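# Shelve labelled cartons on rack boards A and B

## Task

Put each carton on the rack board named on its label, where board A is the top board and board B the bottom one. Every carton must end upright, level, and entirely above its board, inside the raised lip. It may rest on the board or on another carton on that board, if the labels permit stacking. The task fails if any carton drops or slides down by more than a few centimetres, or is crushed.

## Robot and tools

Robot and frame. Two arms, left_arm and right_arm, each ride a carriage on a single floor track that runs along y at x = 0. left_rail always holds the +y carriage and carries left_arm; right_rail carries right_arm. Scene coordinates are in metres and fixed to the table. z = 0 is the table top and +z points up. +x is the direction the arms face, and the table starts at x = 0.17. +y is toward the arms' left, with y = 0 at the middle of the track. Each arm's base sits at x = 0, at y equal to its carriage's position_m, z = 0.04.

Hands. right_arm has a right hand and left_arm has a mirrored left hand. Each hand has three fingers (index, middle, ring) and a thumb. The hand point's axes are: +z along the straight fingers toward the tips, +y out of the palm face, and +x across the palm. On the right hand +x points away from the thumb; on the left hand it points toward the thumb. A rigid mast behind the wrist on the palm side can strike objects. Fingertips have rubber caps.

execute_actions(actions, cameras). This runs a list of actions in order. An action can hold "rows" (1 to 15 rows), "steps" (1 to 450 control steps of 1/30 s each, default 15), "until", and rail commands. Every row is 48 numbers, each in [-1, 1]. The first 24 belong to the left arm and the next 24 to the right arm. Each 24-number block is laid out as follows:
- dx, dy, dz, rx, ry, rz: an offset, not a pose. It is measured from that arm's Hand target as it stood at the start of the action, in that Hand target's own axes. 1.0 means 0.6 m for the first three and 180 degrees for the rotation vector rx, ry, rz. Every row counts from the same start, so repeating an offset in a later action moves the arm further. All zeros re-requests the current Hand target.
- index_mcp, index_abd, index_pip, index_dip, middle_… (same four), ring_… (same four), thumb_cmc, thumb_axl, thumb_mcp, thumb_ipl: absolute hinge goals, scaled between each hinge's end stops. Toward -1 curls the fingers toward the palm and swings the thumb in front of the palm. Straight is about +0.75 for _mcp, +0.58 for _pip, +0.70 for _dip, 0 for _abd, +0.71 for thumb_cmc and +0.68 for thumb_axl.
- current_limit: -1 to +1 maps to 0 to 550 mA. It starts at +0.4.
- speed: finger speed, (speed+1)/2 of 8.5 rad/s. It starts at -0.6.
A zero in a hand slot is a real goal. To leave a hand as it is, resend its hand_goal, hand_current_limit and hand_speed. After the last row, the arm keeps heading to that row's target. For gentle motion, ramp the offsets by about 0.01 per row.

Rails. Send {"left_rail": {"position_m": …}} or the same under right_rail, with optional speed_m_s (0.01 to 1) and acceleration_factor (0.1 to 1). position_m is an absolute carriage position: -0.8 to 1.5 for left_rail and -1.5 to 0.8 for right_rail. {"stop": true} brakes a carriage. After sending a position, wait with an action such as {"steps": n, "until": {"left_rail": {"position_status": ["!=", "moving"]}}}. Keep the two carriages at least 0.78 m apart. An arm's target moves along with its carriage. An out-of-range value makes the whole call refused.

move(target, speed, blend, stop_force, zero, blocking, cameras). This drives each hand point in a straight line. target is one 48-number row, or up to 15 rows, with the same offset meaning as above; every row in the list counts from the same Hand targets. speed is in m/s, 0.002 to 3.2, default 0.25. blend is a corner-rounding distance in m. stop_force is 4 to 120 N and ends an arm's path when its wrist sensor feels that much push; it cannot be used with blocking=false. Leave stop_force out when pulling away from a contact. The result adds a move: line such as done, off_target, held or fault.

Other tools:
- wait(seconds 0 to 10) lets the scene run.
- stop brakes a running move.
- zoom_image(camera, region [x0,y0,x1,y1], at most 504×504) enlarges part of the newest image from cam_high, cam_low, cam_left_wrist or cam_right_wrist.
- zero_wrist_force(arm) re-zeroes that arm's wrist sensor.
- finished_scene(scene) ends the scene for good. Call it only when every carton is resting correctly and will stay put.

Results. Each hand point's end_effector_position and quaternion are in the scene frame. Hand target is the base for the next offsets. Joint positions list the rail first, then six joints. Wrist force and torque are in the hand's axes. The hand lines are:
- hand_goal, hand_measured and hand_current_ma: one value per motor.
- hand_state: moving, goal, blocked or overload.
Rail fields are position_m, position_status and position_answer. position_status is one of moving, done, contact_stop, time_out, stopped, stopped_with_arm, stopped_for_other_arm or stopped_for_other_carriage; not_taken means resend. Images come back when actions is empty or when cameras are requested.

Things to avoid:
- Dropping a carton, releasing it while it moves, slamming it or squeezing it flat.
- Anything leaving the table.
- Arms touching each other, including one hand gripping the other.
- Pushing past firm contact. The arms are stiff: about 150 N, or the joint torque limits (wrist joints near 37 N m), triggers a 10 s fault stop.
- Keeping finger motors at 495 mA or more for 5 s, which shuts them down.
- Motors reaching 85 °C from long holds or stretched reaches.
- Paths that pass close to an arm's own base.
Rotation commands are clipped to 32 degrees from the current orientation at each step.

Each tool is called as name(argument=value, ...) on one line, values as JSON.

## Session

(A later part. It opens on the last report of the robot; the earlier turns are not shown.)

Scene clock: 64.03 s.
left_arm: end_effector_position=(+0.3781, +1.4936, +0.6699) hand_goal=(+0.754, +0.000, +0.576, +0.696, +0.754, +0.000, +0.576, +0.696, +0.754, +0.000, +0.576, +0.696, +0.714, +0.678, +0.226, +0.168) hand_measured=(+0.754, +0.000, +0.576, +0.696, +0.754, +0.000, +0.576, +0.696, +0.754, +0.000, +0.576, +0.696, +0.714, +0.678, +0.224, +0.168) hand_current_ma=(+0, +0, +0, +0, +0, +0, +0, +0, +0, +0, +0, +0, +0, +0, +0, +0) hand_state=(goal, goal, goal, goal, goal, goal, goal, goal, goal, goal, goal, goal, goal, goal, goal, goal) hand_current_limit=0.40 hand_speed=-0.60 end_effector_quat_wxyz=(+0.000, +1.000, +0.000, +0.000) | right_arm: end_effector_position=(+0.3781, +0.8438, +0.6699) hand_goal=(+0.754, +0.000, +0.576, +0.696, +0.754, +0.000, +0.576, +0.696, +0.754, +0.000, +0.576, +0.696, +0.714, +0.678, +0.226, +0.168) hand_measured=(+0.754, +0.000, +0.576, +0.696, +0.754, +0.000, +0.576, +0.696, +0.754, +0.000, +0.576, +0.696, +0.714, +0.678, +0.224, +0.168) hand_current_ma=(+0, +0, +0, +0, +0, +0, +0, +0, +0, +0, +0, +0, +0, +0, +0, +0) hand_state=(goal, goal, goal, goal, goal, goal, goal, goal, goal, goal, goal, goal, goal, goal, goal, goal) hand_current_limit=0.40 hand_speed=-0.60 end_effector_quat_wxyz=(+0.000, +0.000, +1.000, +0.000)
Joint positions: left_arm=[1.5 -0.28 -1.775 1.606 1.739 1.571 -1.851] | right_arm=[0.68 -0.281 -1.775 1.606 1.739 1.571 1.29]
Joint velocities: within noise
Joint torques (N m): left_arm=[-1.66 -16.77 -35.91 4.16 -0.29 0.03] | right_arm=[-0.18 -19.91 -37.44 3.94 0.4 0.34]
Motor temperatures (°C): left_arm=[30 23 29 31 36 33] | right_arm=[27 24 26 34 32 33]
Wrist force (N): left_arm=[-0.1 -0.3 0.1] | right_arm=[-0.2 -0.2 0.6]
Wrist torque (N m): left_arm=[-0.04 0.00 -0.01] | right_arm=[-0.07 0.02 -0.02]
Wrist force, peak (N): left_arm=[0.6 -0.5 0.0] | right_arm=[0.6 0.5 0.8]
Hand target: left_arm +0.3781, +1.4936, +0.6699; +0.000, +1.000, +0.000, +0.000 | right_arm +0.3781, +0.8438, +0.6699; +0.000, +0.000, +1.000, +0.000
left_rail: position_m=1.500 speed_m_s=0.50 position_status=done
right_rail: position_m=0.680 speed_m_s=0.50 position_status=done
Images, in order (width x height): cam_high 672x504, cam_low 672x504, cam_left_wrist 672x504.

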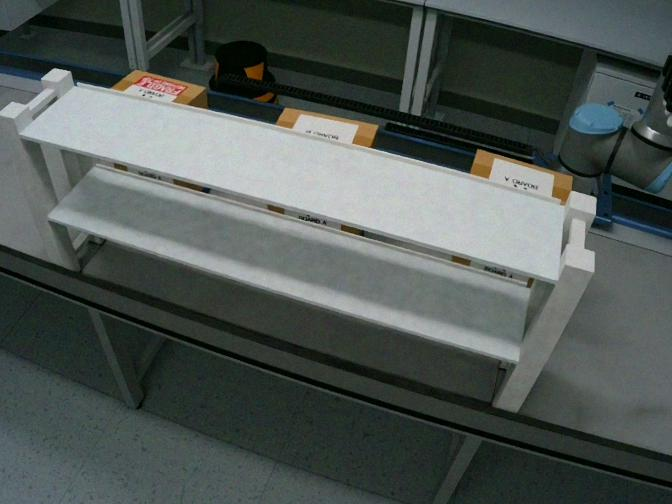

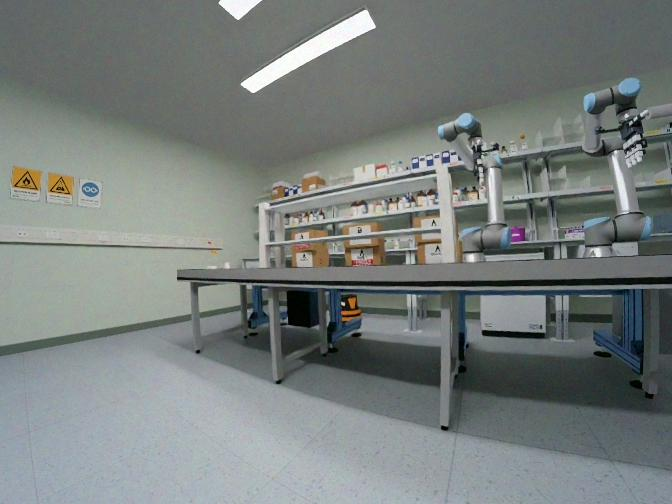

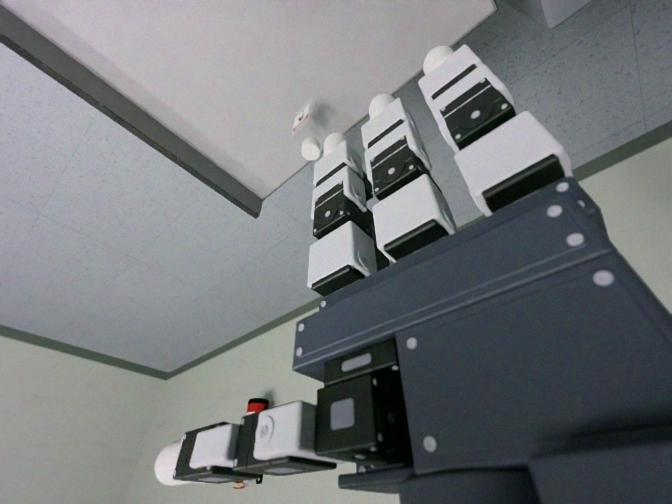

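execute_actions(actions=[{"right_rail": {"position_m": 0.03, "speed_m_s": 0.5}, "steps": 200, "until": {"right_rail": {"position_status": ["!=", "moving"]}}}, {"left_rail": {"position_m": 0.95, "speed_m_s": 0.5}, "steps": 200, "until": {"left_rail": {"position_status": ["!=", "moving"]}}}], cameras=["cam_left_wrist"])

Scene clock: 74.13 s.
left_arm: end_effector_position=(+0.3781, +0.9439, +0.6699) hand_goal=(+0.754, +0.000, +0.576, +0.696, +0.754, +0.000, +0.576, +0.696, +0.754, +0.000, +0.576, +0.696, +0.714, +0.678, +0.226, +0.168) hand_measured=(+0.754, +0.000, +0.576, +0.696, +0.754, +0.000, +0.576, +0.696, +0.754, +0.000, +0.576, +0.696, +0.714, +0.678, +0.224, +0.168) hand_current_ma=(+0, +0, +0, +0, +0, +0, +0, +0, +0, +0, +0, +0, +0, +0, +0, +0) hand_state=(goal, goal, goal, goal, goal, goal, goal, goal, goal, goal, goal, goal, goal, goal, goal, goal) hand_current_limit=0.40 hand_speed=-0.60 end_effector_quat_wxyz=(+0.000, +1.000, +0.000, +0.000) | right_arm: end_effector_position=(+0.3781, +0.1938, +0.6699) hand_goal=(+0.754, +0.000, +0.576, +0.696, +0.754, +0.000, +0.576, +0.696, +0.754, +0.000, +0.576, +0.696, +0.714, +0.678, +0.226, +0.168) hand_measured=(+0.754, +0.000, +0.576, +0.696, +0.754, +0.000, +0.576, +0.696, +0.754, +0.000, +0.576, +0.696, +0.714, +0.678, +0.224, +0.168) hand_current_ma=(+0, +0, +0, +0, +0, +0, +0, +0, +0, +0, +0, +0, +0, +0, +0, +0) hand_state=(goal, goal, goal, goal, goal, goal, goal, goal, goal, goal, goal, goal, goal, goal, goal, goal) hand_current_limit=0.40 hand_speed=-0.60 end_effector_quat_wxyz=(+0.000, +0.000, +1.000, +0.000)
Joint positions: left_arm=[0.95 -0.28 -1.775 1.606 1.739 1.571 -1.851] | right_arm=[0.03 -0.281 -1.775 1.606 1.739 1.571 1.29]
Joint torques (N m): left_arm=[-1.55 -18.64 -36.34 4.21 -0.5 0.29] | right_arm=[0.81 -19.91 -37.5 4.12 0.4 0.13]
Wrist force (N): left_arm=[0.1 -0.1 -0.3] | right_arm=[0.2 0.4 0.5]
Wrist torque (N m): left_arm=[0.01 -0.02 0.01] | right_arm=[0.02 -0.04 0.02]
Wrist force, peak (N): left_arm=[-0.1 -1.3 0.1] | right_arm=[0.1 1.4 0.1]
Hand target: left_arm +0.3781, +0.9439, +0.6699; +0.000, +1.000, +0.000, +0.000 | right_arm +0.3781, +0.1938, +0.6699; +0.000, +0.000, +1.000, +0.000
left_rail: position_m=0.950 speed_m_s=0.50 position_status=done
right_rail: position_m=0.030 speed_m_s=0.50 position_status=done
Images, in order (width x height): cam_left_wrist 672x504.

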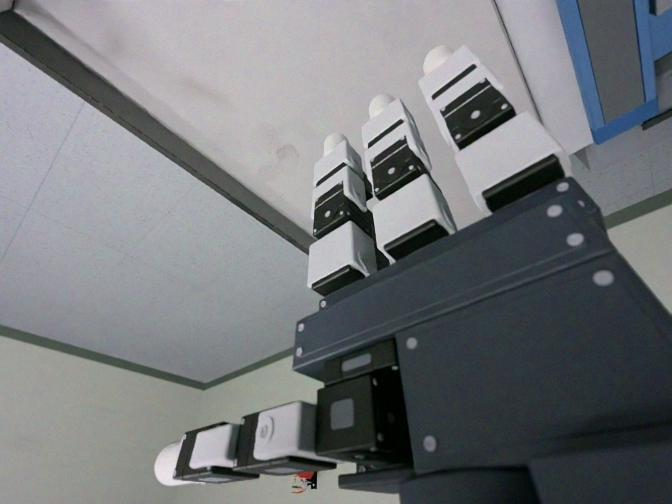

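move(target=[0.07,0.5717,0.0833,0,0.5,0, 0.754,0,0.576,0.696,0.754,0,0.576,0.696,0.754,0,0.576,0.696,0.714,0.678,0.226,0.168,0.4,-0.6, -0.07,0.2917,0.0833,0,-0.5,0, 0.754,0,0.576,0.696,0.754,0,0.576,0.696,0.754,0,0.576,0.696,0.714,0.678,0.226,0.168,0.4,-0.6], speed=0.2, cameras=["all"])

Scene clock: 79.73 s.
left_arm: end_effector_position=(+0.4203, +0.6008, +0.6199) hand_goal=(+0.754, +0.000, +0.576, +0.696, +0.754, +0.000, +0.576, +0.696, +0.754, +0.000, +0.576, +0.696, +0.714, +0.678, +0.226, +0.168) hand_measured=(+0.752, -0.002, +0.576, +0.696, +0.752, -0.002, +0.576, +0.696, +0.752, -0.002, +0.576, +0.696, +0.714, +0.678, +0.224, +0.168) hand_current_ma=(+0, +0, +0, +0, +0, +0, +0, +0, +0, +0, +0, +0, +0, +0, +0, +0) hand_state=(goal, goal, goal, goal, goal, goal, goal, goal, goal, goal, goal, goal, goal, goal, goal, goal) hand_current_limit=0.40 hand_speed=-0.60 end_effector_quat_wxyz=(+0.000, +0.707, +0.000, +0.707) | right_arm: end_effector_position=(+0.4201, +0.3689, +0.6199) hand_goal=(+0.754, +0.000, +0.576, +0.696, +0.754, +0.000, +0.576, +0.696, +0.754, +0.000, +0.576, +0.696, +0.714, +0.678, +0.226, +0.168) hand_measured=(+0.754, -0.002, +0.576, +0.696, +0.754, -0.002, +0.576, +0.696, +0.754, -0.002, +0.576, +0.696, +0.714, +0.678, +0.224, +0.168) hand_current_ma=(+0, +0, +0, +0, +0, +0, +0, +0, +0, +0, +0, +0, +0, +0, +0, +0) hand_state=(goal, goal, goal, goal, goal, goal, goal, goal, goal, goal, goal, goal, goal, goal, goal, goal) hand_current_limit=0.40 hand_speed=-0.60 end_effector_quat_wxyz=(+0.707, +0.000, +0.707, +0.000)
Joint positions: left_arm=[0.95 -1.572 -1.793 2.237 1.333 0 -3.348] | right_arm=[0.03 0.369 -2.115 2.164 -0.048 1.94 1.571]
Joint torques (N m): left_arm=[15.19 -2.2 -42.24 0.24 -5.49 -2.67] | right_arm=[12.52 12.63 -35.42 -4.31 3.69 -2.85]
Wrist force (N): left_arm=[0.3 0.0 -0.3] | right_arm=[-0.9 1.0 2.5]
Wrist torque (N m): left_arm=[0.21 -0.15 0.17] | right_arm=[-0.19 -0.18 -0.20]
Wrist force, peak (N): left_arm=[0.4 -1.2 -0.3] | right_arm=[-0.4 1.6 2.9]
Hand target: left_arm +0.4201, +0.6008, +0.6200; +0.000, +0.707, +0.000, +0.707 | right_arm +0.4201, +0.3689, +0.6199; +0.707, +0.000, +0.707, +0.000
Off the commanded pose: left_arm 0.000 m, 0 deg | right_arm 0.000 m, 0 deg.
left_rail: position_m=0.950 speed_m_s=0.50 position_status=done
right_rail: position_m=0.030 speed_m_s=0.50 position_status=done
move: done

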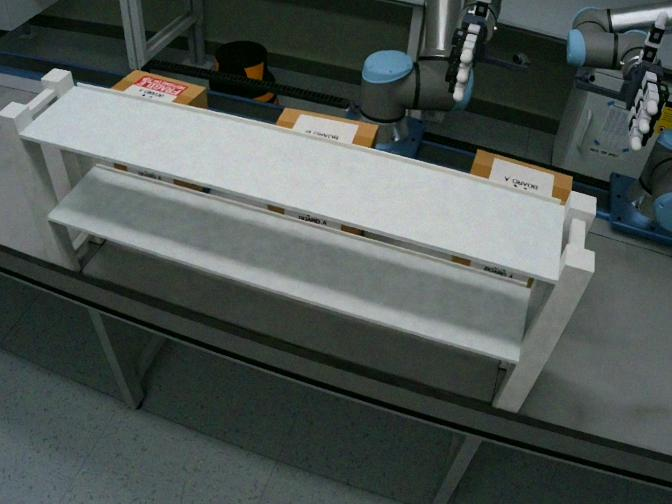

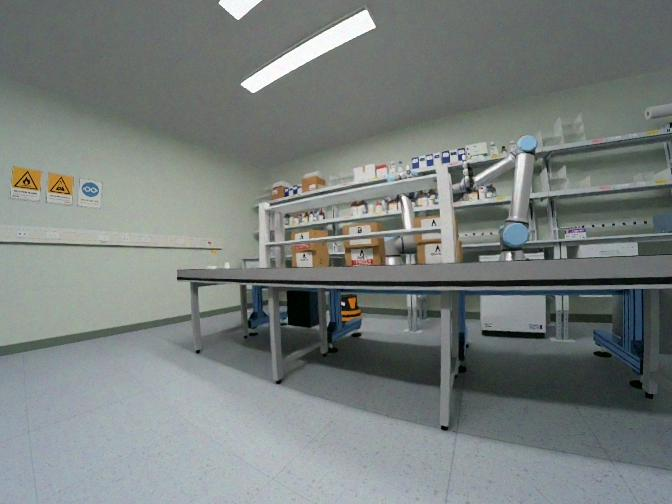

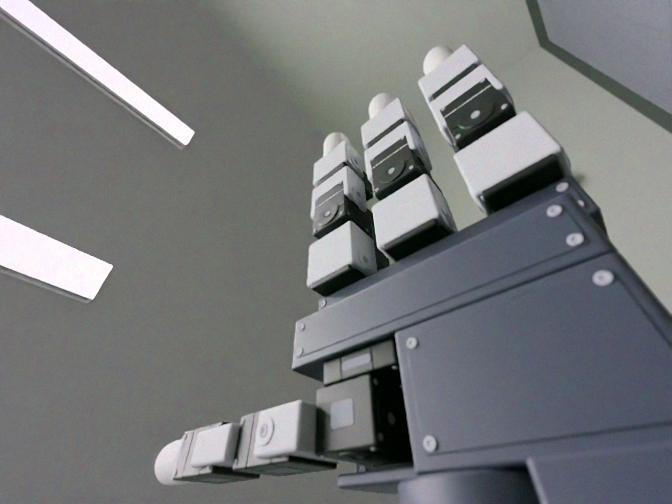

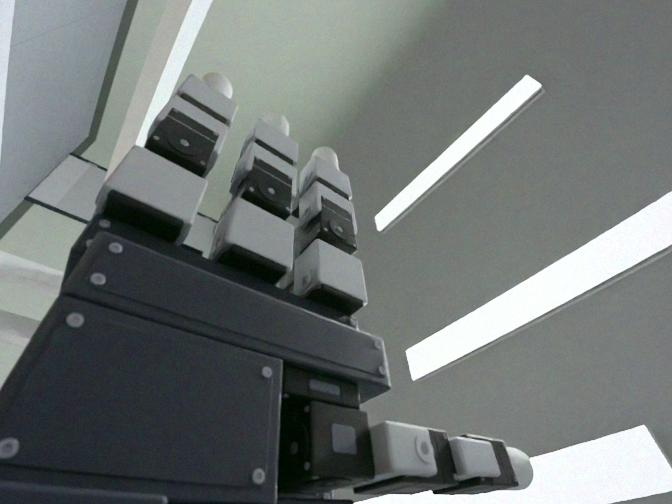

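move(target=[[0.3333,0,0.3833,0,0,0, 0.754,0,0.576,0.696,0.754,0,0.576,0.696,0.754,0,0.576,0.696,0.714,0.678,0.226,0.168,0.4,-0.6, 0,0,0,0,0,0, 0.754,0,0.576,0.696,0.754,0,0.576,0.696,0.754,0,0.576,0.696,0.714,0.678,0.226,0.168,0.4,-0.6]], speed=0.15)

Scene clock: 88.40 s.
left_arm: end_effector_position=(+0.6500, +0.6008, +0.8199) hand_goal=(+0.754, +0.000, +0.576, +0.696, +0.754, +0.000, +0.576, +0.696, +0.754, +0.000, +0.576, +0.696, +0.714, +0.678, +0.226, +0.168) hand_measured=(+0.752, -0.002, +0.576, +0.696, +0.752, -0.002, +0.576, +0.696, +0.752, -0.002, +0.576, +0.696, +0.714, +0.678, +0.224, +0.168) hand_current_ma=(+0, +0, +0, +0, +0, +0, +0, +0, +0, +0, +0, +0, +0, +0, +0, +0) hand_state=(goal, goal, goal, goal, goal, goal, goal, goal, goal, goal, goal, goal, goal, goal, goal, goal) hand_current_limit=0.40 hand_speed=-0.60 end_effector_quat_wxyz=(+0.000, +0.707, +0.000, +0.707) | right_arm: end_effector_position=(+0.4201, +0.3689, +0.6199) hand_goal=(+0.754, +0.000, +0.576, +0.696, +0.754, +0.000, +0.576, +0.696, +0.754, +0.000, +0.576, +0.696, +0.714, +0.678, +0.226, +0.168) hand_measured=(+0.754, -0.002, +0.576, +0.696, +0.754, -0.002, +0.576, +0.696, +0.754, -0.002, +0.576, +0.696, +0.714, +0.678, +0.224, +0.168) hand_current_ma=(+0, +0, +0, +0, +0, +0, +0, +0, +0, +0, +0, +0, +0, +0, +0, +0) hand_state=(goal, goal, goal, goal, goal, goal, goal, goal, goal, goal, goal, goal, goal, goal, goal, goal) hand_current_limit=0.40 hand_speed=-0.60 end_effector_quat_wxyz=(+0.707, +0.000, +0.707, +0.000)
Joint positions: left_arm=[0.95 -0.949 -1.739 2 2.88 -0.622 -4.712] | right_arm=[0.03 0.369 -2.115 2.164 -0.049 1.94 1.571]
Joint torques (N m): left_arm=[14.49 -37.9 -49.25 1.76 -2.41 -2.47] | right_arm=[12.11 12.59 -35.37 -4.1 3.49 -2.84]
Wrist force (N): left_arm=[0.4 -0.5 -0.3] | right_arm=[-0.5 1.5 2.2]
Wrist torque (N m): left_arm=[0.13 -0.17 0.20] | right_arm=[-0.08 -0.22 -0.16]
Wrist force, peak (N): left_arm=[1.3 -1.0 -0.7] | right_arm=[-1.2 1.4 2.8]
Hand target: left_arm +0.6500, +0.6008, +0.8200; +0.000, +0.707, +0.000, +0.707 | right_arm +0.4201, +0.3689, +0.6199; +0.707, +0.000, +0.707, +0.000
Off the commanded pose: left_arm 0.000 m, 0 deg | right_arm 0.000 m, 0 deg.
left_rail: position_m=0.950 speed_m_s=0.50 position_status=done
right_rail: position_m=0.030 speed_m_s=0.50 position_status=done
move: done

move(target=[-0.3333,0,-0.3833,0,0,0, 0.754,0,0.576,0.696,0.754,0,0.576,0.696,0.754,0,0.576,0.696,0.714,0.678,0.226,0.168,0.4,-0.6, 0,0,0,0,0,0, 0.754,0,0.576,0.696,0.754,0,0.576,0.696,0.754,0,0.576,0.696,0.714,0.678,0.226,0.168,0.4,-0.6], speed=0.2)

move(target=[0.0833,-0.5717,-0.07,0,-0.5,0, 0.754,0,0.576,0.696,0.754,0,0.576,0.696,0.754,0,0.576,0.696,0.714,0.678,0.226,0.168,0.4,-0.6, 0,0,0,0,0,0, 0.754,0,0.576,0.696,0.754,0,0.576,0.696,0.754,0,0.576,0.696,0.714,0.678,0.226,0.168,0.4,-0.6], speed=0.2)

Scene clock: 94.53 s.
left_arm: end_effector_position=(+0.4201, +0.6008, +0.6200) hand_goal=(+0.754, +0.000, +0.576, +0.696, +0.754, +0.000, +0.576, +0.696, +0.754, +0.000, +0.576, +0.696, +0.714, +0.678, +0.226, +0.168) hand_measured=(+0.752, -0.002, +0.576, +0.696, +0.752, -0.002, +0.576, +0.696, +0.752, -0.002, +0.576, +0.696, +0.714, +0.678, +0.224, +0.168) hand_current_ma=(+0, +0, +0, +0, +0, +0, +0, +0, +0, +0, +0, +0, +0, +0, +0, +0) hand_state=(goal, goal, goal, goal, goal, goal, goal, goal, goal, goal, goal, goal, goal, goal, goal, goal) hand_current_limit=0.40 hand_speed=-0.60 end_effector_quat_wxyz=(+0.000, +0.707, +0.000, +0.707) | right_arm: end_effector_position=(+0.4201, +0.3689, +0.6199) hand_goal=(+0.754, +0.000, +0.576, +0.696, +0.754, +0.000, +0.576, +0.696, +0.754, +0.000, +0.576, +0.696, +0.714, +0.678, +0.226, +0.168) hand_measured=(+0.754, -0.002, +0.576, +0.696, +0.754, -0.002, +0.576, +0.696, +0.754, -0.002, +0.576, +0.696, +0.714, +0.678, +0.224, +0.168) hand_current_ma=(+0, +0, +0, +0, +0, +0, +0, +0, +0, +0, +0, +0, +0, +0, +0, +0) hand_state=(goal, goal, goal, goal, goal, goal, goal, goal, goal, goal, goal, goal, goal, goal, goal, goal) hand_current_limit=0.40 hand_speed=-0.60 end_effector_quat_wxyz=(+0.707, +0.000, +0.707, +0.000)
Joint positions: left_arm=[0.95 -1.573 -1.931 2.518 2.588 0.002 -4.746] | right_arm=[0.03 0.369 -2.115 2.164 -0.049 1.94 1.571]
Joint torques (N m): left_arm=[-19.75 -16.07 -25.8 -3.4 2.19 -2.34] | right_arm=[12.73 12.61 -35.52 -3.99 3.7 -2.9]
Wrist force (N): left_arm=[0.4 0.1 -0.3] | right_arm=[-0.6 1.3 2.3]
Wrist torque (N m): left_arm=[0.24 -0.17 0.18] | right_arm=[-0.12 -0.20 -0.19]
Wrist force, peak (N): left_arm=[1.9 -0.7 0.5] | right_arm=[-1.1 1.4 3.0]
Hand target: left_arm +0.4201, +0.6008, +0.6200; +0.000, +0.707, +0.000, +0.707 | right_arm +0.4201, +0.3689, +0.6199; +0.707, +0.000, +0.707, +0.000
Off the commanded pose: left_arm 0.000 m, 0 deg | right_arm 0.000 m, 0 deg.
left_rail: position_m=0.950 speed_m_s=0.50 position_status=done
right_rail: position_m=0.030 speed_m_s=0.50 position_status=done
move: done

Scene clock: 99.00 s.
left_arm: end_effector_position=(+0.3781, +0.9438, +0.6699) hand_goal=(+0.754, +0.000, +0.576, +0.696, +0.754, +0.000, +0.576, +0.696, +0.754, +0.000, +0.576, +0.696, +0.714, +0.678, +0.226, +0.168) hand_measured=(+0.754, -0.002, +0.576, +0.696, +0.754, -0.002, +0.576, +0.696, +0.754, -0.002, +0.576, +0.696, +0.714, +0.678, +0.224, +0.168) hand_current_ma=(+0, +0, +0, +0, +0, +0, +0, +0, +0, +0, +0, +0, +0, +0, +0, +0) hand_state=(goal, goal, goal, goal, goal, goal, goal, goal, goal, goal, goal, goal, goal, goal, goal, goal) hand_current_limit=0.40 hand_speed=-0.60 end_effector_quat_wxyz=(+0.000, +1.000, +0.000, +0.000) | right_arm: end_effector_position=(+0.4201, +0.3689, +0.6199) hand_goal=(+0.754, +0.000, +0.576, +0.696, +0.754, +0.000, +0.576, +0.696, +0.754, +0.000, +0.576, +0.696, +0.714, +0.678, +0.226, +0.168) hand_measured=(+0.754, -0.002, +0.576, +0.696, +0.754, -0.002, +0.576, +0.696, +0.754, -0.002, +0.576, +0.696, +0.714, +0.678, +0.224, +0.168) hand_current_ma=(+0, +0, +0, +0, +0, +0, +0, +0, +0, +0, +0, +0, +0, +0, +0, +0) hand_state=(goal, goal, goal, goal, goal, goal, goal, goal, goal, goal, goal, goal, goal, goal, goal, goal) hand_current_limit=0.40 hand_speed=-0.60 end_effector_quat_wxyz=(+0.707, +0.000, +0.707, +0.000)
Joint positions: left_arm=[0.95 -0.281 -1.775 1.606 1.739 1.571 -1.851] | right_arm=[0.03 0.369 -2.115 2.164 -0.049 1.94 1.571]
Joint torques (N m): left_arm=[13.57 -4.94 -44.48 7.9 2.66 3.53] | right_arm=[12.54 11.39 -35.56 -4 3.24 -2.72]
Wrist force (N): left_arm=[0.0 -0.3 0.0] | right_arm=[-1.0 1.3 2.6]
Wrist torque (N m): left_arm=[-0.04 0.00 -0.02] | right_arm=[-0.14 -0.16 -0.21]
Wrist force, peak (N): left_arm=[1.4 -0.9 0.3] | right_arm=[-1.1 1.2 3.2]
Hand target: left_arm +0.3781, +0.9438, +0.6699; +0.000, +1.000, +0.000, +0.000 | right_arm +0.4201, +0.3689, +0.6199; +0.707, +0.000, +0.707, +0.000
Off the commanded pose: left_arm 0.000 m, 0 deg | right_arm 0.000 m, 0 deg.
left_rail: position_m=0.950 speed_m_s=0.50 position_status=done
right_rail: position_m=0.030 speed_m_s=0.50 position_status=done
move: done

move(target=[0.2367,-0.16,-0.0167,0,0.5,0, 0.754,0,0.576,0.696,0.754,0,0.576,0.696,0.754,0,0.576,0.696,0.714,0.678,0.226,0.168,0.4,-0.6, 0,0,0,0,0,0, 0.754,0,0.576,0.696,0.754,0,0.576,0.696,0.754,0,0.576,0.696,0.714,0.678,0.226,0.168,0.4,-0.6], speed=0.2)

execute_actions(actions=[{"right_rail": {"position_m": -0.29, "speed_m_s": 0.5}, "steps": 200, "until": {"right_rail": {"position_status": ["!=", "moving"]}}}], cameras=[])

Scene clock: 104.37 s.
left_arm: end_effector_position=(+0.5201, +1.0398, +0.6800) hand_goal=(+0.754, +0.000, +0.576, +0.696, +0.754, +0.000, +0.576, +0.696, +0.754, +0.000, +0.576, +0.696, +0.714, +0.678, +0.226, +0.168) hand_measured=(+0.754, -0.002, +0.576, +0.696, +0.754, -0.002, +0.576, +0.696, +0.754, -0.002, +0.576, +0.696, +0.714, +0.678, +0.224, +0.168) hand_current_ma=(+0, +0, +0, +0, +0, +0, +0, +0, +0, +0, +0, +0, +0, +0, +0, +0) hand_state=(goal, goal, goal, goal, goal, goal, goal, goal, goal, goal, goal, goal, goal, goal, goal, goal) hand_current_limit=0.40 hand_speed=-0.60 end_effector_quat_wxyz=(+0.000, +0.707, +0.000, +0.707) | right_arm: end_effector_position=(+0.4201, +0.3689, +0.6199) hand_goal=(+0.754, +0.000, +0.576, +0.696, +0.754, +0.000, +0.576, +0.696, +0.754, +0.000, +0.576, +0.696, +0.714, +0.678, +0.226, +0.168) hand_measured=(+0.754, -0.002, +0.576, +0.696, +0.754, -0.002, +0.576, +0.696, +0.754, -0.002, +0.576, +0.696, +0.714, +0.678, +0.224, +0.168) hand_current_ma=(+0, +0, +0, +0, +0, +0, +0, +0, +0, +0, +0, +0, +0, +0, +0, +0) hand_state=(goal, goal, goal, goal, goal, goal, goal, goal, goal, goal, goal, goal, goal, goal, goal, goal) hand_current_limit=0.40 hand_speed=-0.60 end_effector_quat_wxyz=(+0.707, +0.000, +0.707, +0.000)
Joint positions: left_arm=[0.95 0.003 -2.077 2.041 0.036 1.573 -1.571] | right_arm=[0.03 0.369 -2.115 2.164 -0.049 1.94 1.571]
Joint torques (N m): left_arm=[14.51 11.02 -35.35 -5.97 2.66 -1.77] | right_arm=[12.47 12.32 -35.87 -4.03 3.24 -2.88]
Wrist force (N): left_arm=[0.1 0.0 0.0] | right_arm=[-0.6 1.3 2.7]
Wrist torque (N m): left_arm=[0.17 -0.14 -0.09] | right_arm=[-0.16 -0.22 -0.18]
Wrist force, peak (N): left_arm=[-1.2 -0.3 -0.8] | right_arm=[-0.6 1.5 2.9]
Hand target: left_arm +0.5201, +1.0398, +0.6800; +0.000, +0.707, +0.000, +0.707 | right_arm +0.4201, +0.3689, +0.6199; +0.707, +0.000, +0.707, +0.000
Off the commanded pose: left_arm 0.000 m, 0 deg | right_arm 0.000 m, 0 deg.
left_rail: position_m=0.950 speed_m_s=0.50 position_status=done
right_rail: position_m=0.030 speed_m_s=0.50 position_status=done
move: done

Scene clock: 106.33 s.
left_arm: end_effector_position=(+0.5201, +1.0398, +0.6800) hand_goal=(+0.754, +0.000, +0.576, +0.696, +0.754, +0.000, +0.576, +0.696, +0.754, +0.000, +0.576, +0.696, +0.714, +0.678, +0.226, +0.168) hand_measured=(+0.754, -0.002, +0.576, +0.696, +0.754, -0.002, +0.576, +0.696, +0.754, -0.002, +0.576, +0.696, +0.714, +0.678, +0.224, +0.168) hand_current_ma=(+0, +0, +0, +0, +0, +0, +0, +0, +0, +0, +0, +0, +0, +0, +0, +0) hand_state=(goal, goal, goal, goal, goal, goal, goal, goal, goal, goal, goal, goal, goal, goal, goal, goal) hand_current_limit=0.40 hand_speed=-0.60 end_effector_quat_wxyz=(+0.000, +0.707, +0.000, +0.707) | right_arm: end_effector_position=(+0.4201, +0.0489, +0.6199) hand_goal=(+0.754, +0.000, +0.576, +0.696, +0.754, +0.000, +0.576, +0.696, +0.754, +0.000, +0.576, +0.696, +0.714, +0.678, +0.226, +0.168) hand_measured=(+0.754, -0.002, +0.576, +0.696, +0.754, -0.002, +0.576, +0.696, +0.754, -0.002, +0.576, +0.696, +0.714, +0.678, +0.224, +0.168) hand_current_ma=(+0, +0, +0, +0, +0, +0, +0, +0, +0, +0, +0, +0, +0, +0, +0, +0) hand_state=(goal, goal, goal, goal, goal, goal, goal, goal, goal, goal, goal, goal, goal, goal, goal, goal) hand_current_limit=0.40 hand_speed=-0.60 end_effector_quat_wxyz=(+0.707, +0.000, +0.707, +0.000)
Joint positions: left_arm=[0.95 0.003 -2.077 2.041 0.036 1.573 -1.571] | right_arm=[-0.29 0.369 -2.115 2.164 -0.049 1.94 1.571]
Joint torques (N m): left_arm=[15.02 10.88 -34.69 -6.16 2.39 -1.61] | right_arm=[8.65 2.42 -41.65 -3.77 3.17 -2.87]
Wrist force (N): left_arm=[0.2 -0.1 -0.1] | right_arm=[-1.1 1.0 2.4]
Wrist torque (N m): left_arm=[0.18 -0.16 -0.08] | right_arm=[-0.16 -0.15 -0.23]
Wrist force, peak (N): left_arm=[0.6 0.3 -0.2] | right_arm=[-0.5 2.4 2.6]
Hand target: left_arm +0.5201, +1.0398, +0.6800; +0.000, +0.707, +0.000, +0.707 | right_arm +0.4201, +0.0489, +0.6199; +0.707, +0.000, +0.707, +0.000
Off the commanded pose: left_arm 0.000 m, 0 deg | right_arm 0.000 m, 0 deg.
left_rail: position_m=0.950 speed_m_s=0.50 position_status=done
right_rail: position_m=-0.290 speed_m_s=0.50 position_status=done
No camera images: "cameras" was empty.

execute_actions(actions=[{"left_rail": {"position_m": 0.5, "speed_m_s": 0.5}, "steps": 200, "until": {"left_rail": {"position_status": ["!=", "moving"]}}}], cameras=[])

Scene clock: 114.13 s.
left_arm: end_effector_position=(+0.5201, +0.5899, +0.6799) hand_goal=(+0.754, +0.000, +0.576, +0.696, +0.754, +0.000, +0.576, +0.696, +0.754, +0.000, +0.576, +0.696, +0.714, +0.678, +0.226, +0.168) hand_measured=(+0.754, -0.002, +0.576, +0.696, +0.754, -0.002, +0.576, +0.696, +0.754, -0.002, +0.576, +0.696, +0.714, +0.678, +0.224, +0.168) hand_current_ma=(+0, +0, +0, +0, +0, +0, +0, +0, +0, +0, +0, +0, +0, +0, +0, +0) hand_state=(goal, goal, goal, goal, goal, goal, goal, goal, goal, goal, goal, goal, goal, goal, goal, goal) hand_current_limit=0.40 hand_speed=-0.60 end_effector_quat_wxyz=(+0.000, +0.707, +0.000, +0.707) | right_arm: end_effector_position=(+0.4201, +0.0489, +0.6199) hand_goal=(+0.754, +0.000, +0.576, +0.696, +0.754, +0.000, +0.576, +0.696, +0.754, +0.000, +0.576, +0.696, +0.714, +0.678, +0.226, +0.168) hand_measured=(+0.754, -0.002, +0.576, +0.696, +0.754, -0.002, +0.576, +0.696, +0.754, -0.002, +0.576, +0.696, +0.714, +0.678, +0.224, +0.168) hand_current_ma=(+0, +0, +0, +0, +0, +0, +0, +0, +0, +0, +0, +0, +0, +0, +0, +0) hand_state=(goal, goal, goal, goal, goal, goal, goal, goal, goal, goal, goal, goal, goal, goal, goal, goal) hand_current_limit=0.40 hand_speed=-0.60 end_effector_quat_wxyz=(+0.707, +0.000, +0.707, +0.000)
Joint positions: left_arm=[0.5 0.003 -2.077 2.041 0.036 1.573 -1.571] | right_arm=[-0.29 0.369 -2.115 2.164 -0.049 1.94 1.571]
Joint torques (N m): left_arm=[12.41 8.73 -37.72 -5.29 1.59 -1.53] | right_arm=[-7.39 -5.91 -51.55 -3.69 3.41 -2.78]
Wrist force (N): left_arm=[0.1 -0.2 -0.1] | right_arm=[-0.8 1.4 2.4]
Wrist torque (N m): left_arm=[0.17 -0.15 -0.08] | right_arm=[-0.11 -0.18 -0.20]
Wrist force, peak (N): left_arm=[0.4 -0.9 -0.4] | right_arm=[-1.2 1.4 3.0]
Hand target: left_arm +0.5201, +0.5899, +0.6800; +0.000, +0.707, +0.000, +0.707 | right_arm +0.4201, +0.0489, +0.6199; +0.707, +0.000, +0.707, +0.000
Off the commanded pose: left_arm 0.000 m, 0 deg | right_arm 0.000 m, 0 deg.
left_rail: position_m=0.500 speed_m_s=0.50 position_status=done
right_rail: position_m=-0.290 speed_m_s=0.50 position_status=done
No camera images: "cameras" was empty.

move(target=[-0.3,-0.0168,-0.0335,-0.0167,-0.1111,0.0029, 0.754,0,0.576,0.696,0.754,0,0.576,0.696,0.754,0,0.576,0.696,0.714,0.678,0.226,0.168,0.4,-0.6, 0.2,0.56,0.105,0.0167,0,0, 0.754,0,0.576,0.696,0.754,0,0.576,0.696,0.754,0,0.576,0.696,0.714,0.678,0.226,0.168,0.4,-0.6], speed=0.2, cameras=["cam_high", "cam_low", "cam_left_wrist", "cam_right_wrist"])

Scene clock: 117.33 s.
left_arm: end_effector_position=(+0.5000, +0.5999, +0.5000) hand_goal=(+0.754, +0.000, +0.576, +0.696, +0.754, +0.000, +0.576, +0.696, +0.754, +0.000, +0.576, +0.696, +0.714, +0.678, +0.226, +0.168) hand_measured=(+0.754, -0.002, +0.576, +0.696, +0.754, -0.002, +0.576, +0.696, +0.754, -0.002, +0.576, +0.696, +0.714, +0.678, +0.224, +0.168) hand_current_ma=(+0, +0, +0, +0, +0, +0, +0, +0, +0, +0, +0, +0, +0, +0, +0, +0) hand_state=(goal, goal, goal, goal, goal, goal, goal, goal, goal, goal, goal, goal, goal, goal, goal, goal) hand_current_limit=0.40 hand_speed=-0.60 end_effector_quat_wxyz=(+0.015, +0.819, -0.022, +0.573) | right_arm: end_effector_position=(+0.4831, +0.3848, +0.5000) hand_goal=(+0.754, +0.000, +0.576, +0.696, +0.754, +0.000, +0.576, +0.696, +0.754, +0.000, +0.576, +0.696, +0.714, +0.678, +0.226, +0.168) hand_measured=(+0.754, -0.002, +0.576, +0.696, +0.754, -0.002, +0.576, +0.696, +0.754, -0.002, +0.576, +0.696, +0.714, +0.678, +0.224, +0.168) hand_current_ma=(+0, +0, +0, +0, +0, +0, +0, +0, +0, +0, +0, +0, +0, +0, +0, +0) hand_state=(goal, goal, goal, goal, goal, goal, goal, goal, goal, goal, goal, goal, goal, goal, goal, goal) hand_current_limit=0.40 hand_speed=-0.60 end_effector_quat_wxyz=(+0.707, +0.019, +0.707, -0.019)
Joint positions: left_arm=[0.5 0.085 -1.97 2.163 0.159 1.701 -1.523] | right_arm=[-0.29 0.93 -1.41 1.821 -0.411 2.553 1.571]
Joint torques (N m): left_arm=[13.13 5.59 -31.89 2.27 2.93 2.5] | right_arm=[12.83 -39.68 -48.66 -1.16 3.66 2.7]
Wrist force (N): left_arm=[0.3 0.1 0.1] | right_arm=[-1.0 0.8 2.9]
Wrist torque (N m): left_arm=[0.15 -0.12 -0.05] | right_arm=[-0.27 -0.17 -0.24]
Wrist force, peak (N): left_arm=[1.0 0.1 0.3] | right_arm=[-0.3 2.0 3.3]
Hand target: left_arm +0.5000, +0.5999, +0.4999; +0.015, +0.819, -0.022, +0.573 | right_arm +0.4831, +0.3849, +0.4999; +0.707, +0.019, +0.707, -0.019
Off the commanded pose: left_arm 0.000 m, 0 deg | right_arm 0.000 m, 0 deg.
left_rail: position_m=0.500 speed_m_s=0.50 position_status=done
right_rail: position_m=-0.290 speed_m_s=0.50 position_status=done
move: done

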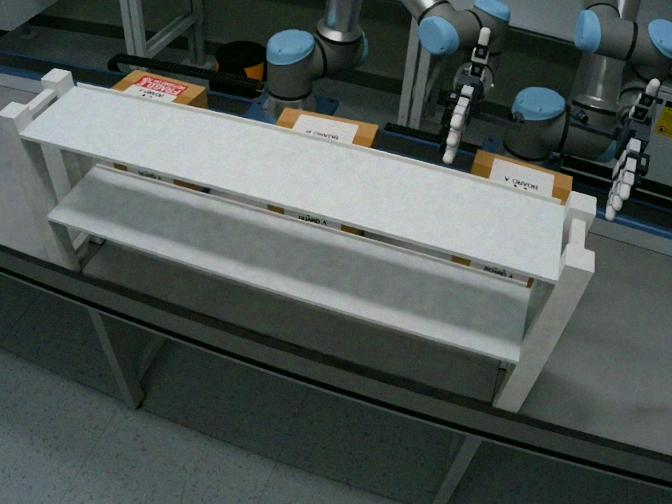

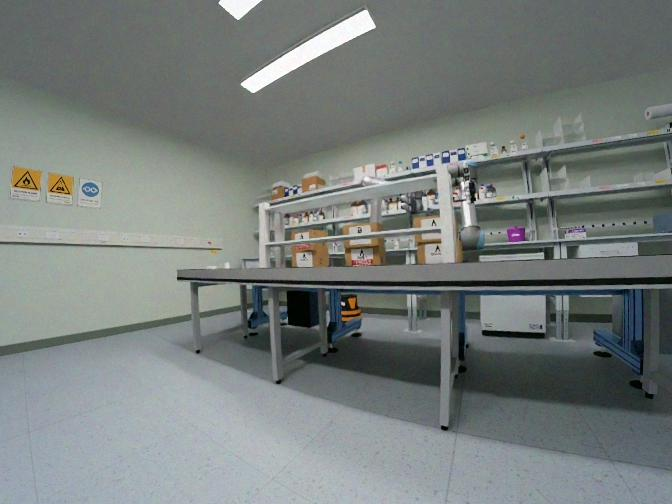

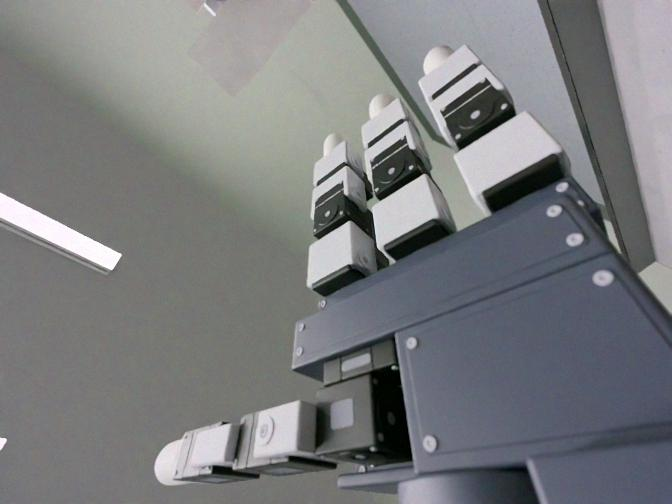

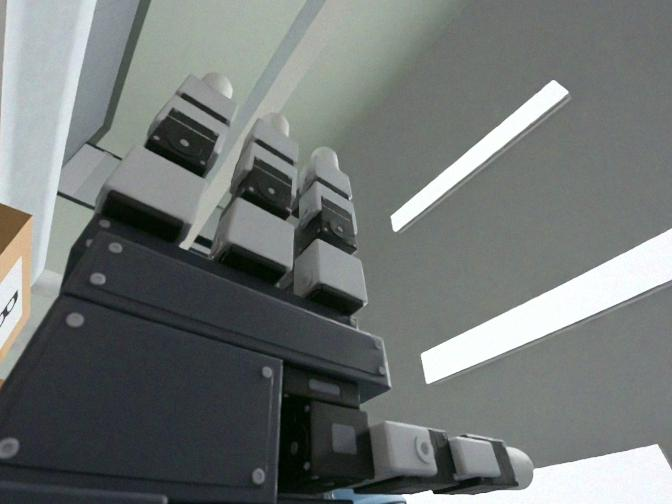

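move(target=[-0.3102,0,0.1129,0,0,0, 0.754,0,0.576,0.696,0.754,0,0.576,0.696,0.754,0,0.576,0.696,0.714,0.678,0.226,0.168,0.4,-0.6, 0.355,0,0,0,0,0, 0.754,0,0.576,0.696,0.754,0,0.576,0.696,0.754,0,0.576,0.696,0.714,0.678,0.226,0.168,0.4,-0.6], speed=0.15, cameras=["cam_high", "cam_low"])

zoom_image(camera="cam_high", region=[420, 80, 672, 300])

zoom_image(camera="cam_low", region=[390, 180, 490, 280])

Scene clock: 120.77 s.
left_arm: end_effector_position=(+0.5000, +0.5998, +0.3019) hand_goal=(+0.754, +0.000, +0.576, +0.696, +0.754, +0.000, +0.576, +0.696, +0.754, +0.000, +0.576, +0.696, +0.714, +0.678, +0.226, +0.168) hand_measured=(+0.754, -0.002, +0.576, +0.696, +0.754, -0.002, +0.576, +0.696, +0.754, -0.002, +0.576, +0.696, +0.714, +0.678, +0.224, +0.168) hand_current_ma=(+0, +0, +0, +0, +0, +0, +0, +0, +0, +0, +0, +0, +0, +0, +0, +0) hand_state=(goal, goal, goal, goal, goal, goal, goal, goal, goal, goal, goal, goal, goal, goal, goal, goal) hand_current_limit=0.40 hand_speed=-0.60 end_effector_quat_wxyz=(+0.015, +0.819, -0.022, +0.573) | right_arm: end_effector_position=(+0.4831, +0.3849, +0.2870) hand_goal=(+0.754, +0.000, +0.576, +0.696, +0.754, +0.000, +0.576, +0.696, +0.754, +0.000, +0.576, +0.696, +0.714, +0.678, +0.226, +0.168) hand_measured=(+0.754, -0.002, +0.576, +0.696, +0.754, -0.002, +0.576, +0.696, +0.754, -0.002, +0.576, +0.696, +0.714, +0.678, +0.224, +0.168) hand_current_ma=(+0, +0, +0, +0, +0, +0, +0, +0, +0, +0, +0, +0, +0, +0, +0, +0) hand_state=(goal, goal, goal, goal, goal, goal, goal, goal, goal, goal, goal, goal, goal, goal, goal, goal) hand_current_limit=0.40 hand_speed=-0.60 end_effector_quat_wxyz=(+0.707, +0.019, +0.707, -0.019)
Joint positions: left_arm=[0.5 0.085 -1.795 2.434 -0.286 1.701 -1.523] | right_arm=[-0.29 0.93 -1.2 1.995 -0.795 2.553 1.571]
Joint torques (N m): left_arm=[10.09 -2.3 -25.44 -4.21 1.83 -1.4] | right_arm=[-9.31 -49.48 -21.71 -3.53 -2.48 -2.29]
Wrist force (N): left_arm=[0.4 -0.1 -0.1] | right_arm=[-0.8 1.5 2.4]
Wrist torque (N m): left_arm=[0.15 -0.14 -0.05] | right_arm=[-0.11 -0.17 -0.21]
Wrist force, peak (N): left_arm=[1.2 0.2 -0.4] | right_arm=[-2.7 1.2 2.4]
Hand target: left_arm +0.5000, +0.5999, +0.3019; +0.015, +0.819, -0.022, +0.573 | right_arm +0.4831, +0.3848, +0.2869; +0.707, +0.019, +0.707, -0.019
Off the commanded pose: left_arm 0.000 m, 0 deg | right_arm 0.000 m, 0 deg.
left_rail: position_m=0.500 speed_m_s=0.50 position_status=done
right_rail: position_m=-0.290 speed_m_s=0.50 position_status=done
move: done
Images, in order (width x height): cam_high 672x504, cam_low 672x504.

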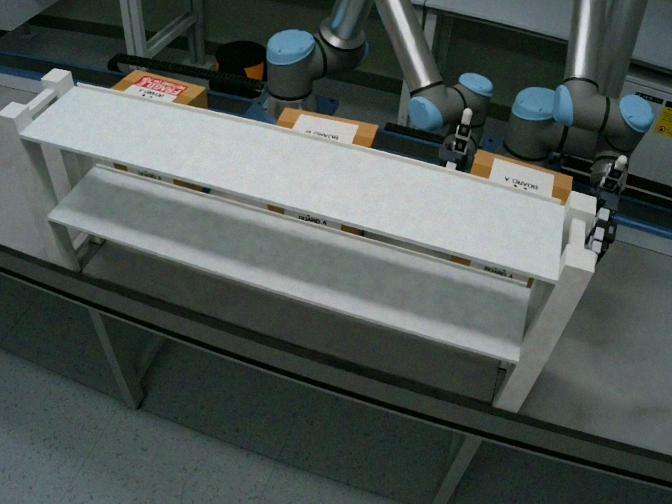

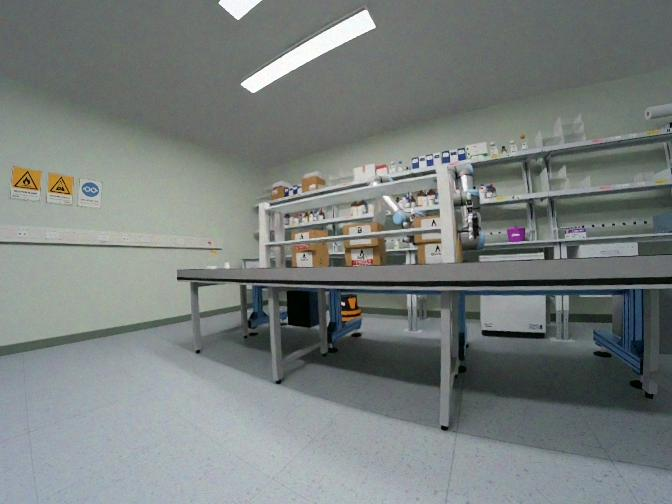

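Scaled by 2.000 from the camera's 672x504 image, which has a finer 960x720 frame.

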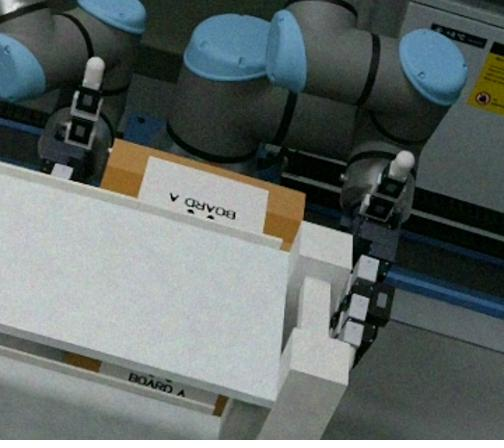

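Scaled by 5.040 from the camera's 672x504 image, which has a finer 960x720 frame.

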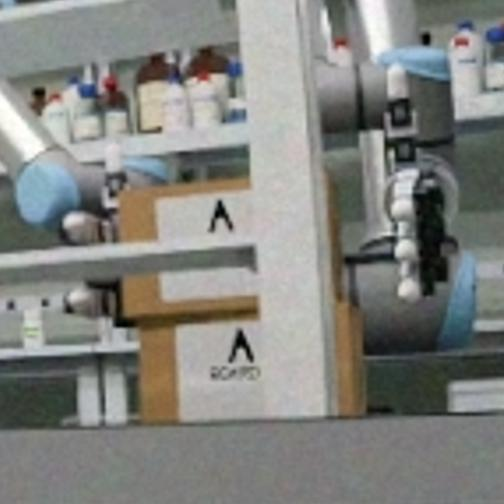

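move(target=[0,0.11,0,0,0,0, 0.754,0,0.576,0.696,0.754,0,0.576,0.696,0.754,0,0.576,0.696,0.714,0.678,0.226,0.168,0.4,-0.6, 0,0.11,0,0,0,0, 0.754,0,0.576,0.696,0.754,0,0.576,0.696,0.754,0,0.576,0.696,0.714,0.678,0.226,0.168,0.4,-0.6], speed=0.03, stop_force=12, cameras=["cam_high", "cam_low"])

Scene clock: 128.73 s.
left_arm: end_effector_position=(+0.4973, +0.5487, +0.3019) hand_goal=(+0.754, +0.000, +0.576, +0.696, +0.754, +0.000, +0.576, +0.696, +0.754, +0.000, +0.576, +0.696, +0.714, +0.678, +0.226, +0.168) hand_measured=(+0.754, -0.002, +0.576, +0.696, +0.754, -0.002, +0.576, +0.696, +0.754, -0.002, +0.576, +0.696, +0.714, +0.678, +0.224, +0.168) hand_current_ma=(+0, +0, +0, +0, +0, +0, +0, +0, +0, +0, +0, +0, +0, +0, +0, +0) hand_state=(goal, goal, goal, goal, goal, goal, goal, goal, goal, goal, goal, goal, goal, goal, goal, goal) hand_current_limit=0.40 hand_speed=-0.60 end_effector_quat_wxyz=(+0.015, +0.819, -0.022, +0.573) | right_arm: end_effector_position=(+0.4858, +0.4360, +0.2869) hand_goal=(+0.754, +0.000, +0.576, +0.696, +0.754, +0.000, +0.576, +0.696, +0.754, +0.000, +0.576, +0.696, +0.714, +0.678, +0.226, +0.168) hand_measured=(+0.754, -0.002, +0.576, +0.696, +0.754, -0.002, +0.576, +0.696, +0.754, -0.002, +0.576, +0.696, +0.714, +0.678, +0.224, +0.168) hand_current_ma=(+0, +0, +0, +0, +0, +0, +0, +0, +0, +0, +0, +0, +0, +0, +0, +0) hand_state=(goal, goal, goal, goal, goal, goal, goal, goal, goal, goal, goal, goal, goal, goal, goal, goal) hand_current_limit=0.40 hand_speed=-0.60 end_effector_quat_wxyz=(+0.707, +0.019, +0.707, -0.019)
Joint positions: left_arm=[0.5 -0.109 -1.872 2.484 -0.263 1.519 -1.59] | right_arm=[-0.29 0.972 -1.137 1.894 -0.758 2.596 1.571]
Joint torques (N m): left_arm=[11.05 2.35 -43.17 -3.65 -0.68 1.78] | right_arm=[-13.76 -80.39 -24.91 -0.9 2.21 -2.14]
Wrist force (N): left_arm=[0.0 -4.8 -0.8] | right_arm=[2.2 -3.4 5.4]
Wrist torque (N m): left_arm=[-0.11 -0.14 0.28] | right_arm=[-0.80 -0.54 -0.26]
Wrist force, peak (N): left_arm=[6.8 -80.0 -2.2] | right_arm=[-21.1 -79.7 -4.7]
Hand target: left_arm +0.4973, +0.5487, +0.3019; +0.015, +0.819, -0.022, +0.573 (not the last commanded pose) | right_arm +0.4858, +0.4360, +0.2869; +0.707, +0.019, +0.707, -0.019 (not the last commanded pose)
Off the commanded pose: left_arm 0.015 m, 0 deg | right_arm 0.015 m, 0 deg.
left_rail: position_m=0.500 speed_m_s=0.50 position_status=done
right_rail: position_m=-0.290 speed_m_s=0.50 position_status=done
move: contact (left_arm, right_arm)
Images, in order (width x height): cam_high 672x504, cam_low 672x504.

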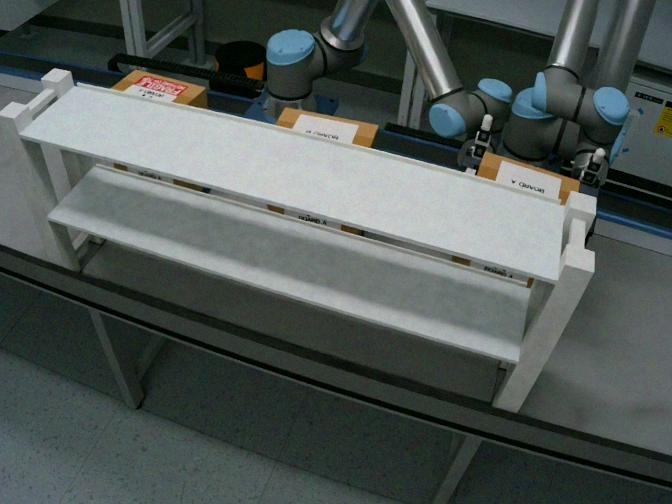

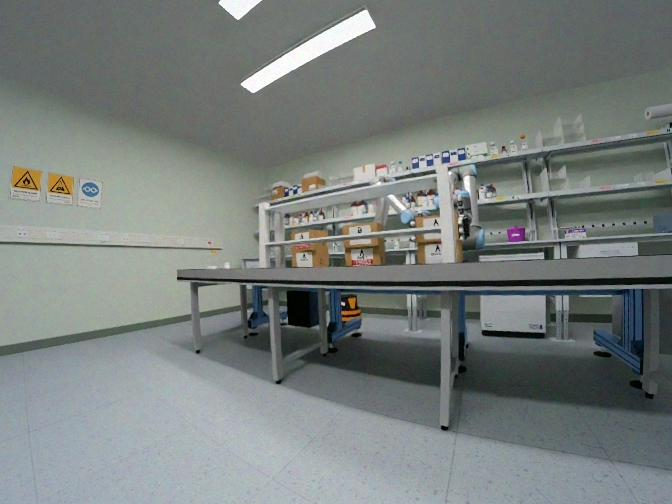

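move(target=[0,0.01,0,0,0,0, 0.754,0,0.576,0.696,0.754,0,0.576,0.696,0.754,0,0.576,0.696,0.714,0.678,0.226,0.168,0.4,-0.6, 0,0.01,0,0,0,0, 0.754,0,0.576,0.696,0.754,0,0.576,0.696,0.754,0,0.576,0.696,0.714,0.678,0.226,0.168,0.4,-0.6], speed=0.003, stop_force=30, cameras=[])

Scene clock: 131.23 s.
left_arm: end_effector_position=(+0.4974, +0.5483, +0.3020) hand_goal=(+0.754, +0.000, +0.576, +0.696, +0.754, +0.000, +0.576, +0.696, +0.754, +0.000, +0.576, +0.696, +0.714, +0.678, +0.226, +0.168) hand_measured=(+0.754, -0.002, +0.576, +0.696, +0.754, -0.002, +0.576, +0.696, +0.754, -0.002, +0.576, +0.696, +0.714, +0.678, +0.224, +0.168) hand_current_ma=(+0, +0, +0, +0, +0, +0, +0, +0, +0, +0, +0, +0, +0, +0, +0, +0) hand_state=(goal, goal, goal, goal, goal, goal, goal, goal, goal, goal, goal, goal, goal, goal, goal, goal) hand_current_limit=0.40 hand_speed=-0.60 end_effector_quat_wxyz=(+0.015, +0.819, -0.022, +0.573) | right_arm: end_effector_position=(+0.4859, +0.4363, +0.2869) hand_goal=(+0.754, +0.000, +0.576, +0.696, +0.754, +0.000, +0.576, +0.696, +0.754, +0.000, +0.576, +0.696, +0.714, +0.678, +0.226, +0.168) hand_measured=(+0.754, -0.002, +0.576, +0.696, +0.754, -0.002, +0.576, +0.696, +0.754, -0.002, +0.576, +0.696, +0.714, +0.678, +0.224, +0.168) hand_current_ma=(+0, +0, +0, +0, +0, +0, +0, +0, +0, +0, +0, +0, +0, +0, +0, +0) hand_state=(goal, goal, goal, goal, goal, goal, goal, goal, goal, goal, goal, goal, goal, goal, goal, goal) hand_current_limit=0.40 hand_speed=-0.60 end_effector_quat_wxyz=(+0.707, +0.019, +0.707, -0.019)
Joint positions: left_arm=[0.5 -0.111 -1.872 2.484 -0.263 1.516 -1.591] | right_arm=[-0.29 0.973 -1.137 1.894 -0.757 2.596 1.571]
Joint torques (N m): left_arm=[-1.79 6.54 -41.37 -2.8 9.18 1.81] | right_arm=[-2.73 -72.67 -33.19 -5.68 -9.9 -2.26]
Wrist force (N): left_arm=[3.5 -38.3 -3.7] | right_arm=[-4.8 -31.9 4.3]
Wrist torque (N m): left_arm=[-2.44 -0.49 0.88] | right_arm=[-2.60 -0.37 -0.92]
Wrist force, peak (N): left_arm=[4.1 -39.0 -1.0] | right_arm=[-7.7 -40.9 0.2]
Hand target: left_arm +0.4974, +0.5483, +0.3020; +0.015, +0.819, -0.022, +0.573 (not the last commanded pose) | right_arm +0.4859, +0.4363, +0.2869; +0.707, +0.019, +0.707, -0.019 (not the last commanded pose)
Off the commanded pose: left_arm 0.005 m, 0 deg | right_arm 0.006 m, 0 deg.
left_rail: position_m=0.500 speed_m_s=0.50 position_status=done
right_rail: position_m=-0.290 speed_m_s=0.50 position_status=done
move: contact (left_arm, right_arm)
No camera images: "cameras" was empty.

move(target=[0.0313,0.001,-0.0114,0,0,0, 0.754,0,0.576,0.696,0.754,0,0.576,0.696,0.754,0,0.576,0.696,0.714,0.678,0.226,0.168,0.4,-0.6, -0.0333,0.001,0,0,0,0, 0.754,0,0.576,0.696,0.754,0,0.576,0.696,0.754,0,0.576,0.696,0.714,0.678,0.226,0.168,0.4,-0.6], speed=0.02, cameras=["cam_high", "cam_low"])

Scene clock: 133.80 s.
left_arm: end_effector_position=(+0.4973, +0.5477, +0.3219) hand_goal=(+0.754, +0.000, +0.576, +0.696, +0.754, +0.000, +0.576, +0.696, +0.754, +0.000, +0.576, +0.696, +0.714, +0.678, +0.226, +0.168) hand_measured=(+0.754, -0.002, +0.576, +0.696, +0.754, -0.002, +0.576, +0.696, +0.754, -0.002, +0.576, +0.696, +0.714, +0.678, +0.224, +0.168) hand_current_ma=(+0, +0, +0, +0, +0, +0, +0, +0, +0, +0, +0, +0, +0, +0, +0, +0) hand_state=(goal, goal, goal, goal, goal, goal, goal, goal, goal, goal, goal, goal, goal, goal, goal, goal) hand_current_limit=0.40 hand_speed=-0.60 end_effector_quat_wxyz=(+0.015, +0.819, -0.022, +0.573) | right_arm: end_effector_position=(+0.4859, +0.4369, +0.3068) hand_goal=(+0.754, +0.000, +0.576, +0.696, +0.754, +0.000, +0.576, +0.696, +0.754, +0.000, +0.576, +0.696, +0.714, +0.678, +0.226, +0.168) hand_measured=(+0.754, -0.002, +0.576, +0.696, +0.754, -0.002, +0.576, +0.696, +0.754, -0.002, +0.576, +0.696, +0.714, +0.678, +0.224, +0.168) hand_current_ma=(+0, +0, +0, +0, +0, +0, +0, +0, +0, +0, +0, +0, +0, +0, +0, +0) hand_state=(goal, goal, goal, goal, goal, goal, goal, goal, goal, goal, goal, goal, goal, goal, goal, goal) hand_current_limit=0.40 hand_speed=-0.60 end_effector_quat_wxyz=(+0.707, +0.019, +0.707, -0.019)
Joint positions: left_arm=[0.5 -0.114 -1.902 2.46 -0.209 1.514 -1.592] | right_arm=[-0.29 0.973 -1.159 1.882 -0.723 2.597 1.57]
Joint torques (N m): left_arm=[-51 -20.23 -47.87 1 7.14 -1.67] | right_arm=[39.96 -80.67 -76.67 -4 -7.46 -3.14]
Wrist force (N): left_arm=[-5.2 -77.1 1.6] | right_arm=[11.1 -73.9 5.7]
Wrist torque (N m): left_arm=[-5.44 -0.03 1.18] | right_arm=[-5.33 -0.89 1.52]
Wrist force, peak (N): left_arm=[-5.2 -77.1 1.6] | right_arm=[11.1 -73.9 5.9]
Hand target: left_arm +0.4973, +0.5477, +0.3220; +0.015, +0.819, -0.022, +0.573 | right_arm +0.4859, +0.4369, +0.3069; +0.707, +0.019, +0.707, -0.019
Off the commanded pose: left_arm 0.000 m, 0 deg | right_arm 0.000 m, 0 deg.
left_rail: position_m=0.500 speed_m_s=0.50 position_status=done
right_rail: position_m=-0.290 speed_m_s=0.50 position_status=done
move: done
Images, in order (width x height): cam_high 672x504, cam_low 672x504.

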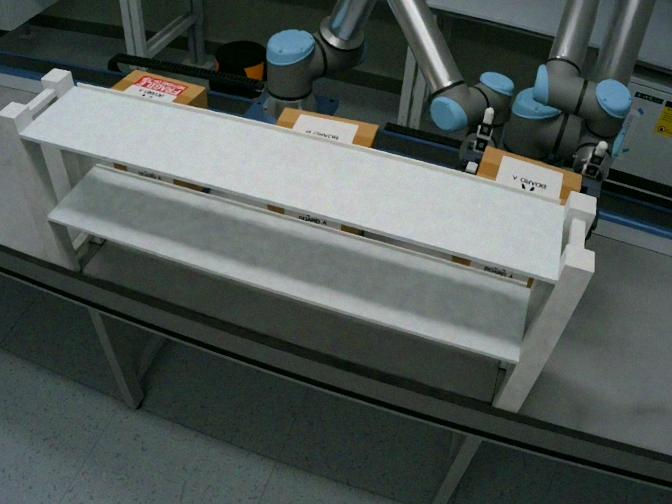

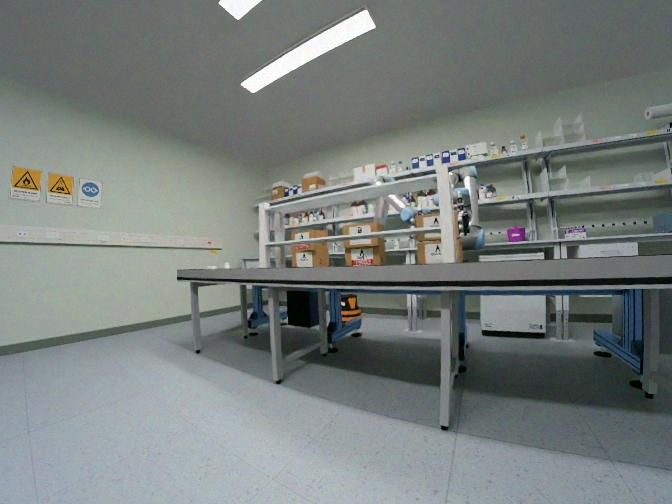

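zoom_image(camera="cam_low", region=[380, 180, 500, 280])

zoom_image(camera="cam_high", region=[420, 60, 660, 300])

Scaled by 4.200 from the camera's 672x504 image, which has a finer 960x720 frame.

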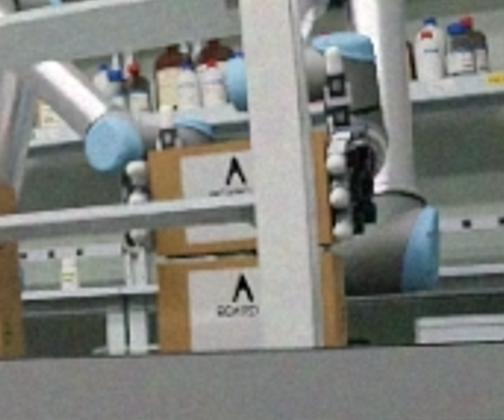

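Scaled by 2.100 from the camera's 672x504 image, which has a finer 960x720 frame.

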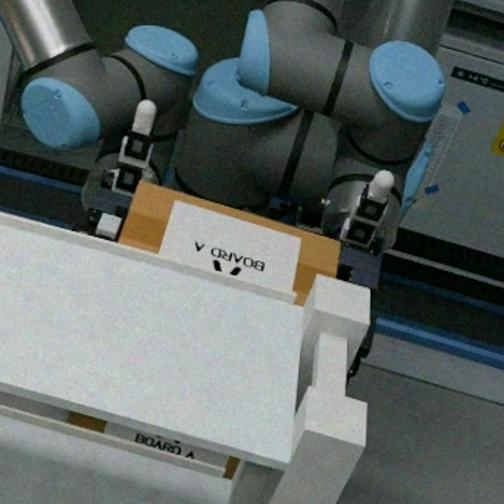

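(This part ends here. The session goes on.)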